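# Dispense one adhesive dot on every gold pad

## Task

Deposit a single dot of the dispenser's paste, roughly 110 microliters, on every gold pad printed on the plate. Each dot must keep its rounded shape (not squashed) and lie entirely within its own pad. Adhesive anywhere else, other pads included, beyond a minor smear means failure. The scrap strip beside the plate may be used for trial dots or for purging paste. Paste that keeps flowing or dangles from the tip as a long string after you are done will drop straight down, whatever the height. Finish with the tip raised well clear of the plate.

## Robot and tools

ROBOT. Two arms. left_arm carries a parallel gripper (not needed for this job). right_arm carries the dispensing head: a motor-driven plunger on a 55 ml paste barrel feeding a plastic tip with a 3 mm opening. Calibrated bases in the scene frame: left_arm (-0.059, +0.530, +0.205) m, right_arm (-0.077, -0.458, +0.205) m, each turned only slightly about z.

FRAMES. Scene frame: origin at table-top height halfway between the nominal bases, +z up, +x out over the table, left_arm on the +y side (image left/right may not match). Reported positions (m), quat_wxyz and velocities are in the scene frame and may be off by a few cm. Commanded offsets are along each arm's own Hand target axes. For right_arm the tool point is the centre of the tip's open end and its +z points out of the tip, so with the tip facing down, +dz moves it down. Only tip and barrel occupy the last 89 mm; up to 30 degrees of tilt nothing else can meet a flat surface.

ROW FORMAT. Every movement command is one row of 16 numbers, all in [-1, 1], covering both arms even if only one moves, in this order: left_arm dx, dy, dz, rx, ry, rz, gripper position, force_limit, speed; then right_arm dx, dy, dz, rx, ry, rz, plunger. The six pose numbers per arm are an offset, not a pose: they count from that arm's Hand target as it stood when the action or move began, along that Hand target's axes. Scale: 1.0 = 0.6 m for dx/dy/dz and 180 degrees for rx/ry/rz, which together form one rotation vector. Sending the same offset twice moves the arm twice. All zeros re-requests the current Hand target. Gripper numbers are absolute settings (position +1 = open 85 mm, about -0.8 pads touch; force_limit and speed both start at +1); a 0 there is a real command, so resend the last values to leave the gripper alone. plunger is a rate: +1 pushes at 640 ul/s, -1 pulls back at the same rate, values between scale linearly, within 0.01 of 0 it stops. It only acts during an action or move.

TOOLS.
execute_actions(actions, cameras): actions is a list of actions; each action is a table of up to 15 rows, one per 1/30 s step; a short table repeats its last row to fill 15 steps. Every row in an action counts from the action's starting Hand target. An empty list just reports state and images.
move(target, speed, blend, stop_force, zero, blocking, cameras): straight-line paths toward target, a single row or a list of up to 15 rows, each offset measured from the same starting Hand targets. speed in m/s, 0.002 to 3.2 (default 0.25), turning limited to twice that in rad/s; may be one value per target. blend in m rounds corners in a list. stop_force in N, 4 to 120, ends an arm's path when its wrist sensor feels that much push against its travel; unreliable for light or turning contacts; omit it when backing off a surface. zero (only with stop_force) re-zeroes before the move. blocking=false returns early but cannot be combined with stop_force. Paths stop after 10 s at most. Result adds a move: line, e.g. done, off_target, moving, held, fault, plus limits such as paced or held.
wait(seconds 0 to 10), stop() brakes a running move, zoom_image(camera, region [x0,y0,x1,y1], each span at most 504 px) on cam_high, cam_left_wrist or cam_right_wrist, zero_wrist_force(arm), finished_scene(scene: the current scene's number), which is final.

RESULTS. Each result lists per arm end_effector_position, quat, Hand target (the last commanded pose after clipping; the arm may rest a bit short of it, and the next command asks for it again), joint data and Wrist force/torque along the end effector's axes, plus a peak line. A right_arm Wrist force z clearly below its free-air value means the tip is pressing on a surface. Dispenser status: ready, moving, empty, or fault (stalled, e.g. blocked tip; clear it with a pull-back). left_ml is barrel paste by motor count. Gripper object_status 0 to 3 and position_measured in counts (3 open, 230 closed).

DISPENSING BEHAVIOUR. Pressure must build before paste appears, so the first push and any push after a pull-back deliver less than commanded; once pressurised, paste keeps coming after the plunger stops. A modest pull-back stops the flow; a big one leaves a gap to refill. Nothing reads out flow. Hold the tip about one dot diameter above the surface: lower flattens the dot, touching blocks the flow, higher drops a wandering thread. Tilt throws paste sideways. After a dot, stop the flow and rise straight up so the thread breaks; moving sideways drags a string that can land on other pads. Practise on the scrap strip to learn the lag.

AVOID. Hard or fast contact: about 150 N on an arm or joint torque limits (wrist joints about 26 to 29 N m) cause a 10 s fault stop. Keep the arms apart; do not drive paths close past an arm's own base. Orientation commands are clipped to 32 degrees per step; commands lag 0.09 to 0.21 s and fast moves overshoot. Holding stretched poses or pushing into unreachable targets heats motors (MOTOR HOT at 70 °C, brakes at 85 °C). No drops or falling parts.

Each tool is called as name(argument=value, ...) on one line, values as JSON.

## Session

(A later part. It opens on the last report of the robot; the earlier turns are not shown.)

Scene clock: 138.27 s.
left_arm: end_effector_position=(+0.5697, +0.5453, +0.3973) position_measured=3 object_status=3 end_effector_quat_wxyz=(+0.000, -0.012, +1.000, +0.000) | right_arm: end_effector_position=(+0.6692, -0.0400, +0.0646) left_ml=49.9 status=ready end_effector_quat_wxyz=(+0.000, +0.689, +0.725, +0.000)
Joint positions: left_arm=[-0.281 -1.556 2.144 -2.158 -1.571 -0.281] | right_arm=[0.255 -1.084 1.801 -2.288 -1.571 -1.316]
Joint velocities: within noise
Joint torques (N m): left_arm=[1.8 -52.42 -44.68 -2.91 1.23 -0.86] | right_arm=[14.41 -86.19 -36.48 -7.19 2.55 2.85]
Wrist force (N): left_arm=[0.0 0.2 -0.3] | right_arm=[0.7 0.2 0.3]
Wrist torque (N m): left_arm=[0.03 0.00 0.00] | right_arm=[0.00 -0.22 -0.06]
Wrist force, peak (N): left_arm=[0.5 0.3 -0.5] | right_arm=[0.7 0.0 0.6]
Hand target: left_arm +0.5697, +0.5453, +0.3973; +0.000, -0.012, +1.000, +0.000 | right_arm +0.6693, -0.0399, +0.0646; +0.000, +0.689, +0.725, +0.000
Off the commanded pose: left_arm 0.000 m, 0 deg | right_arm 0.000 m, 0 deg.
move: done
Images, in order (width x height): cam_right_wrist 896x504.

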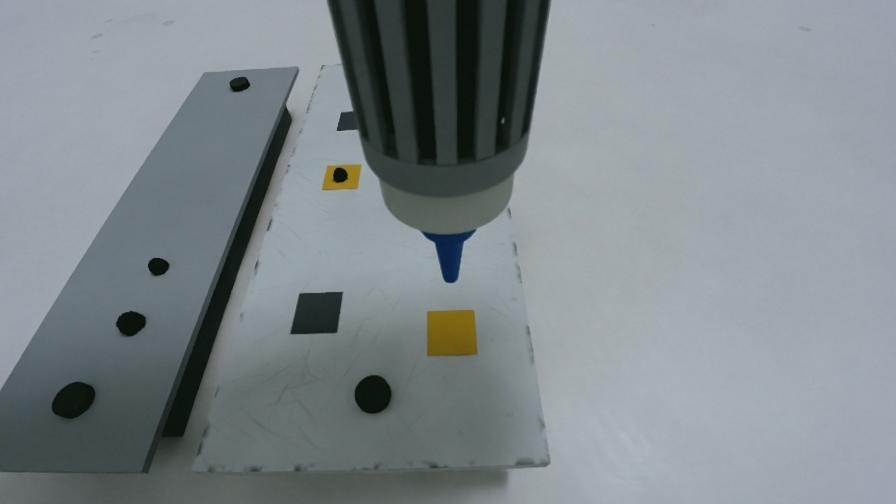

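move(target=[0,0,0,0,0,0,1,1,1,0.0006,-0.001,0.05,0,0,0,0], speed=0.08, cameras=[])

execute_actions(actions=[[[0,0,0,0,0,0,1,1,1,0,0,0,0,0,0,0.344]]], cameras=[])

wait(seconds=10, cameras=[])

wait(seconds=10, cameras=[])

execute_actions(actions=[[[0,0,0,0,0,0,1,1,1,0,0,0,0,0,0,-0.3]]], cameras=[])

move(target=[0,0,0,0,0,0,1,1,1,0,0,-0.05,0,0,0,0], speed=0.1, cameras=["cam_right_wrist"])

zoom_image(camera="cam_right_wrist", region=[350, 250, 550, 450])

move(target=[0,0,0,0,0,0,1,1,1,0,-0.15,-0.25,0,0,0,0], speed=0.15, cameras=["cam_high","cam_right_wrist"])

Scene clock: 139.33 s.
left_arm: end_effector_position=(+0.5697, +0.5453, +0.3973) position_measured=3 object_status=3 end_effector_quat_wxyz=(+0.000, -0.012, +1.000, +0.000) | right_arm: end_effector_position=(+0.6686, -0.0396, +0.0343) left_ml=49.9 status=ready end_effector_quat_wxyz=(+0.000, +0.689, +0.725, +0.000) end_effector_velocity=(-0.001, +0.000, +0.002) end_effector_angular_velocity=(+0.000, +0.002, +0.001)
Joint positions: left_arm=[-0.281 -1.556 2.144 -2.158 -1.571 -0.281] | right_arm=[0.256 -1.05 1.816 -2.336 -1.571 -1.315]
Joint velocities: left_arm=[within noise] | right_arm=[0.001 -0.002 -0.001 0.005 0 0]
Joint torques (N m): left_arm=[1.13 -52.11 -44.74 -2.71 1.24 -0.58] | right_arm=[15.25 -95.52 -43.21 -0.07 2.26 3.41]
Wrist force (N): left_arm=[0.3 0.2 -0.6] | right_arm=[0.5 0.1 0.5]
Wrist torque (N m): left_arm=[0.03 -0.05 0.01] | right_arm=[-0.01 -0.12 -0.04]
Wrist force, peak (N): left_arm=[0.1 -0.1 -0.8] | right_arm=[0.7 0.8 -1.2]
Hand target: left_arm +0.5697, +0.5453, +0.3973; +0.000, -0.012, +1.000, +0.000 | right_arm +0.6687, -0.0396, +0.0346; +0.000, +0.689, +0.725, +0.000
Off the commanded pose: left_arm 0.000 m, 0 deg | right_arm 0.000 m, 0 deg.
move: done
No camera images: "cameras" was empty.

Scene clock: 140.07 s.
left_arm: end_effector_position=(+0.5697, +0.5453, +0.3973) position_measured=3 object_status=3 end_effector_quat_wxyz=(+0.000, -0.012, +1.000, +0.000) | right_arm: end_effector_position=(+0.6687, -0.0396, +0.0346) left_ml=49.8 status=ready end_effector_quat_wxyz=(+0.000, +0.689, +0.725, +0.000)
Joint positions: left_arm=[-0.281 -1.556 2.144 -2.158 -1.571 -0.281] | right_arm=[0.256 -1.051 1.815 -2.336 -1.571 -1.315]
Joint velocities: within noise
Joint torques (N m): left_arm=[3.06 -52.5 -44.78 -2.74 1.22 -0.48] | right_arm=[12.89 -96.52 -41.24 -0.33 2.47 2.36]
Wrist force (N): left_arm=[0.1 -0.2 -0.3] | right_arm=[0.8 -0.1 0.0]
Wrist torque (N m): left_arm=[-0.04 -0.01 0.00] | right_arm=[-0.09 -0.26 -0.03]
Wrist force, peak (N): left_arm=[0.5 0.4 -0.4] | right_arm=[0.9 0.4 0.3]
Hand target: left_arm +0.5697, +0.5453, +0.3973; +0.000, -0.012, +1.000, +0.000 | right_arm +0.6687, -0.0396, +0.0346; +0.000, +0.689, +0.725, +0.000
Off the commanded pose: left_arm 0.000 m, 0 deg | right_arm 0.000 m, 0 deg.
No camera images: "cameras" was empty.

Scene clock: 150.07 s.
left_arm: end_effector_position=(+0.5697, +0.5453, +0.3973) position_measured=3 object_status=3 end_effector_quat_wxyz=(+0.000, -0.012, +1.000, +0.000) | right_arm: end_effector_position=(+0.6687, -0.0396, +0.0346) left_ml=49.8 status=ready end_effector_quat_wxyz=(+0.000, +0.689, +0.725, +0.000)
Joint positions: left_arm=[-0.281 -1.556 2.144 -2.158 -1.571 -0.281] | right_arm=[0.256 -1.051 1.815 -2.336 -1.571 -1.315]
Joint velocities: within noise
Joint torques (N m): left_arm=[2.56 -53.18 -44.65 -2.8 1.54 -0.32] | right_arm=[-10.04 -93.92 -25.87 -2.02 1.96 -1.95]
Wrist force (N): left_arm=[0.6 -0.1 -0.6] | right_arm=[0.7 0.3 -0.2]
Wrist torque (N m): left_arm=[-0.01 -0.10 0.01] | right_arm=[0.05 -0.21 -0.03]
Wrist force, peak (N): left_arm=[0.6 -0.1 -0.6] | right_arm=[0.9 0.6 0.1]
Hand target: left_arm +0.5697, +0.5453, +0.3973; +0.000, -0.012, +1.000, +0.000 | right_arm +0.6687, -0.0396, +0.0346; +0.000, +0.689, +0.725, +0.000
Off the commanded pose: left_arm 0.000 m, 0 deg | right_arm 0.000 m, 0 deg.
wait: 10.00 s; at rest by 0.17 s
No camera images: "cameras" was empty.

Scene clock: 160.07 s.
left_arm: end_effector_position=(+0.5697, +0.5453, +0.3973) position_measured=3 object_status=3 end_effector_quat_wxyz=(+0.000, -0.012, +1.000, +0.000) | right_arm: end_effector_position=(+0.6687, -0.0396, +0.0346) left_ml=49.8 status=ready end_effector_quat_wxyz=(+0.000, +0.689, +0.725, +0.000)
Joint positions: left_arm=[-0.281 -1.556 2.144 -2.158 -1.571 -0.281] | right_arm=[0.256 -1.051 1.815 -2.336 -1.571 -1.315]
Joint velocities: within noise
Joint torques (N m): left_arm=[2.01 -51.57 -44.01 -2.59 1.32 0] | right_arm=[-8.96 -92.97 -28.1 -3.92 1.74 -2.07]
Wrist force (N): left_arm=[0.1 0.0 -0.2] | right_arm=[0.4 0.3 0.1]
Wrist torque (N m): left_arm=[0.00 -0.02 0.00] | right_arm=[0.07 -0.12 -0.03]
Wrist force, peak (N): left_arm=[0.4 0.2 -0.7] | right_arm=[1.0 0.5 0.4]
Hand target: left_arm +0.5697, +0.5453, +0.3973; +0.000, -0.012, +1.000, +0.000 | right_arm +0.6687, -0.0396, +0.0346; +0.000, +0.689, +0.725, +0.000
Off the commanded pose: left_arm 0.000 m, 0 deg | right_arm 0.000 m, 0 deg.
wait: 10.00 s; at rest by 0.17 s
No camera images: "cameras" was empty.

Scene clock: 160.80 s.
left_arm: end_effector_position=(+0.5697, +0.5453, +0.3973) position_measured=3 object_status=3 end_effector_quat_wxyz=(+0.000, -0.012, +1.000, +0.000) | right_arm: end_effector_position=(+0.6687, -0.0396, +0.0346) left_ml=49.8 status=ready end_effector_quat_wxyz=(+0.000, +0.689, +0.725, +0.000)
Joint positions: left_arm=[-0.281 -1.556 2.144 -2.158 -1.571 -0.28] | right_arm=[0.256 -1.051 1.815 -2.336 -1.571 -1.315]
Joint velocities: within noise
Joint torques (N m): left_arm=[2.55 -52.48 -44.18 -2.62 1.3 0.06] | right_arm=[-10.61 -92.71 -28.91 -4 1.65 -2.15]
Wrist force (N): left_arm=[0.3 0.1 -0.2] | right_arm=[0.4 0.3 0.0]
Wrist torque (N m): left_arm=[0.02 -0.05 0.01] | right_arm=[0.07 -0.12 -0.03]
Wrist force, peak (N): left_arm=[0.3 0.3 -0.4] | right_arm=[1.1 0.4 -0.1]
Hand target: left_arm +0.5697, +0.5453, +0.3973; +0.000, -0.012, +1.000, +0.000 | right_arm +0.6687, -0.0396, +0.0346; +0.000, +0.689, +0.725, +0.000
Off the commanded pose: left_arm 0.000 m, 0 deg | right_arm 0.000 m, 0 deg.
No camera images: "cameras" was empty.

Scene clock: 161.53 s.
left_arm: end_effector_position=(+0.5697, +0.5453, +0.3973) position_measured=3 object_status=3 end_effector_quat_wxyz=(+0.000, -0.012, +1.000, +0.000) | right_arm: end_effector_position=(+0.6688, -0.0396, +0.0649) left_ml=49.8 status=ready end_effector_quat_wxyz=(+0.000, +0.689, +0.725, +0.000)
Joint positions: left_arm=[-0.281 -1.556 2.144 -2.158 -1.571 -0.28] | right_arm=[0.256 -1.085 1.802 -2.288 -1.571 -1.315]
Joint velocities: within noise
Joint torques (N m): left_arm=[1.58 -53.21 -44.49 -2.72 1.65 0.02] | right_arm=[-10.26 -55.66 -26.07 -8.39 1.78 -1.9]
Wrist force (N): left_arm=[0.5 0.3 -0.1] | right_arm=[0.4 0.1 -0.1]
Wrist torque (N m): left_arm=[0.06 -0.09 0.00] | right_arm=[-0.01 -0.12 -0.05]
Wrist force, peak (N): left_arm=[0.6 0.2 -0.4] | right_arm=[0.3 0.0 1.7]
Hand target: left_arm +0.5697, +0.5453, +0.3973; +0.000, -0.012, +1.000, +0.000 | right_arm +0.6687, -0.0396, +0.0646; +0.000, +0.689, +0.725, +0.000
Off the commanded pose: left_arm 0.000 m, 0 deg | right_arm 0.000 m, 0 deg.
move: done
Images, in order (width x height): cam_right_wrist 896x504.

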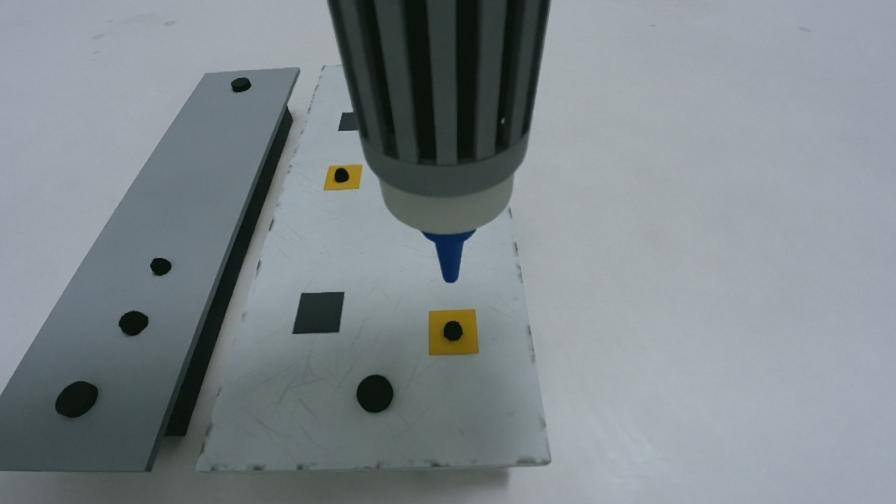

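Scaled by 2.520 from the camera's 896x504 image, which has a finer 1280x720 frame.

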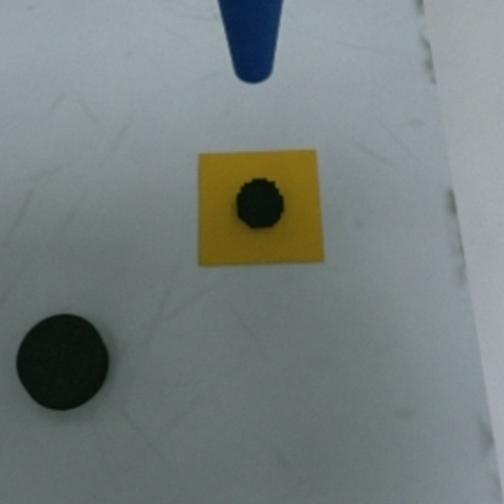

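Scene clock: 163.10 s.
left_arm: end_effector_position=(+0.5697, +0.5453, +0.3973) position_measured=3 object_status=3 end_effector_quat_wxyz=(+0.000, -0.012, +1.000, +0.000) | right_arm: end_effector_position=(+0.5786, -0.0441, +0.2146) left_ml=49.8 status=ready end_effector_quat_wxyz=(+0.000, +0.689, +0.725, +0.000)
Joint positions: left_arm=[-0.281 -1.556 2.144 -2.158 -1.571 -0.281] | right_arm=[0.286 -1.344 1.858 -2.085 -1.571 -1.285]
Joint velocities: within noise
Joint torques (N m): left_arm=[1.9 -52.89 -43.88 -2.25 1.45 0.1] | right_arm=[-16.51 -53.64 -41.31 -7.95 1.78 -2.37]
Wrist force (N): left_arm=[0.3 0.2 -0.2] | right_arm=[0.4 0.3 0.1]
Wrist torque (N m): left_arm=[0.04 -0.05 0.00] | right_arm=[0.06 -0.10 -0.02]
Wrist force, peak (N): left_arm=[0.9 0.1 -0.2] | right_arm=[0.1 1.3 2.3]
Hand target: left_arm +0.5697, +0.5453, +0.3973; +0.000, -0.012, +1.000, +0.000 | right_arm +0.5788, -0.0441, +0.2146; +0.000, +0.689, +0.725, +0.000
Off the commanded pose: left_arm 0.000 m, 0 deg | right_arm 0.000 m, 0 deg.
move: done
Images, in order (width x height): cam_high 896x504, cam_right_wrist 896x504.

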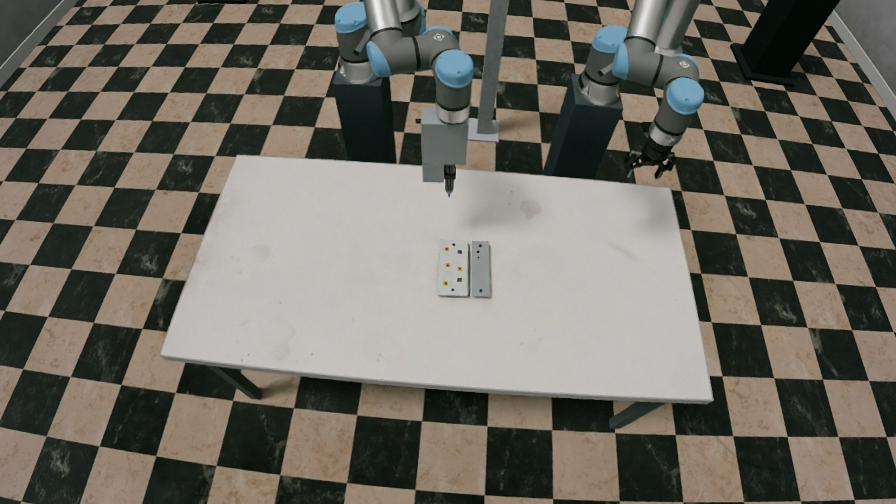

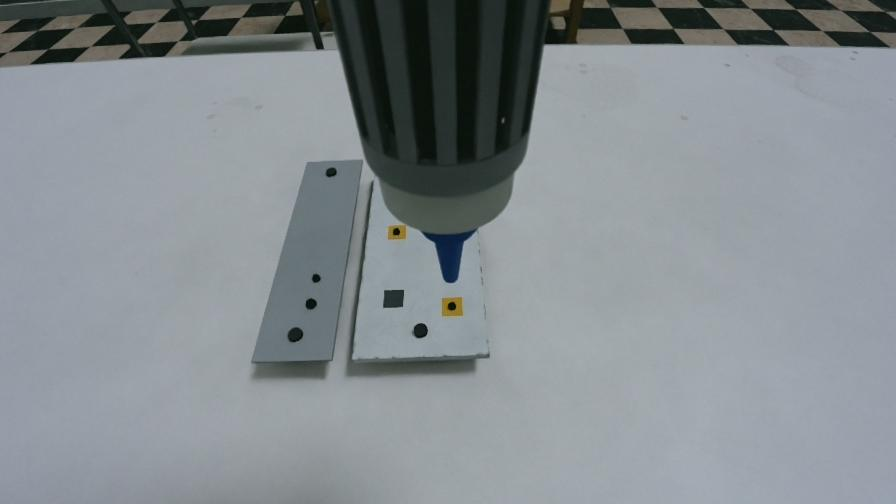

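finished_scene(scene=2)

The scene is finished: the task was done.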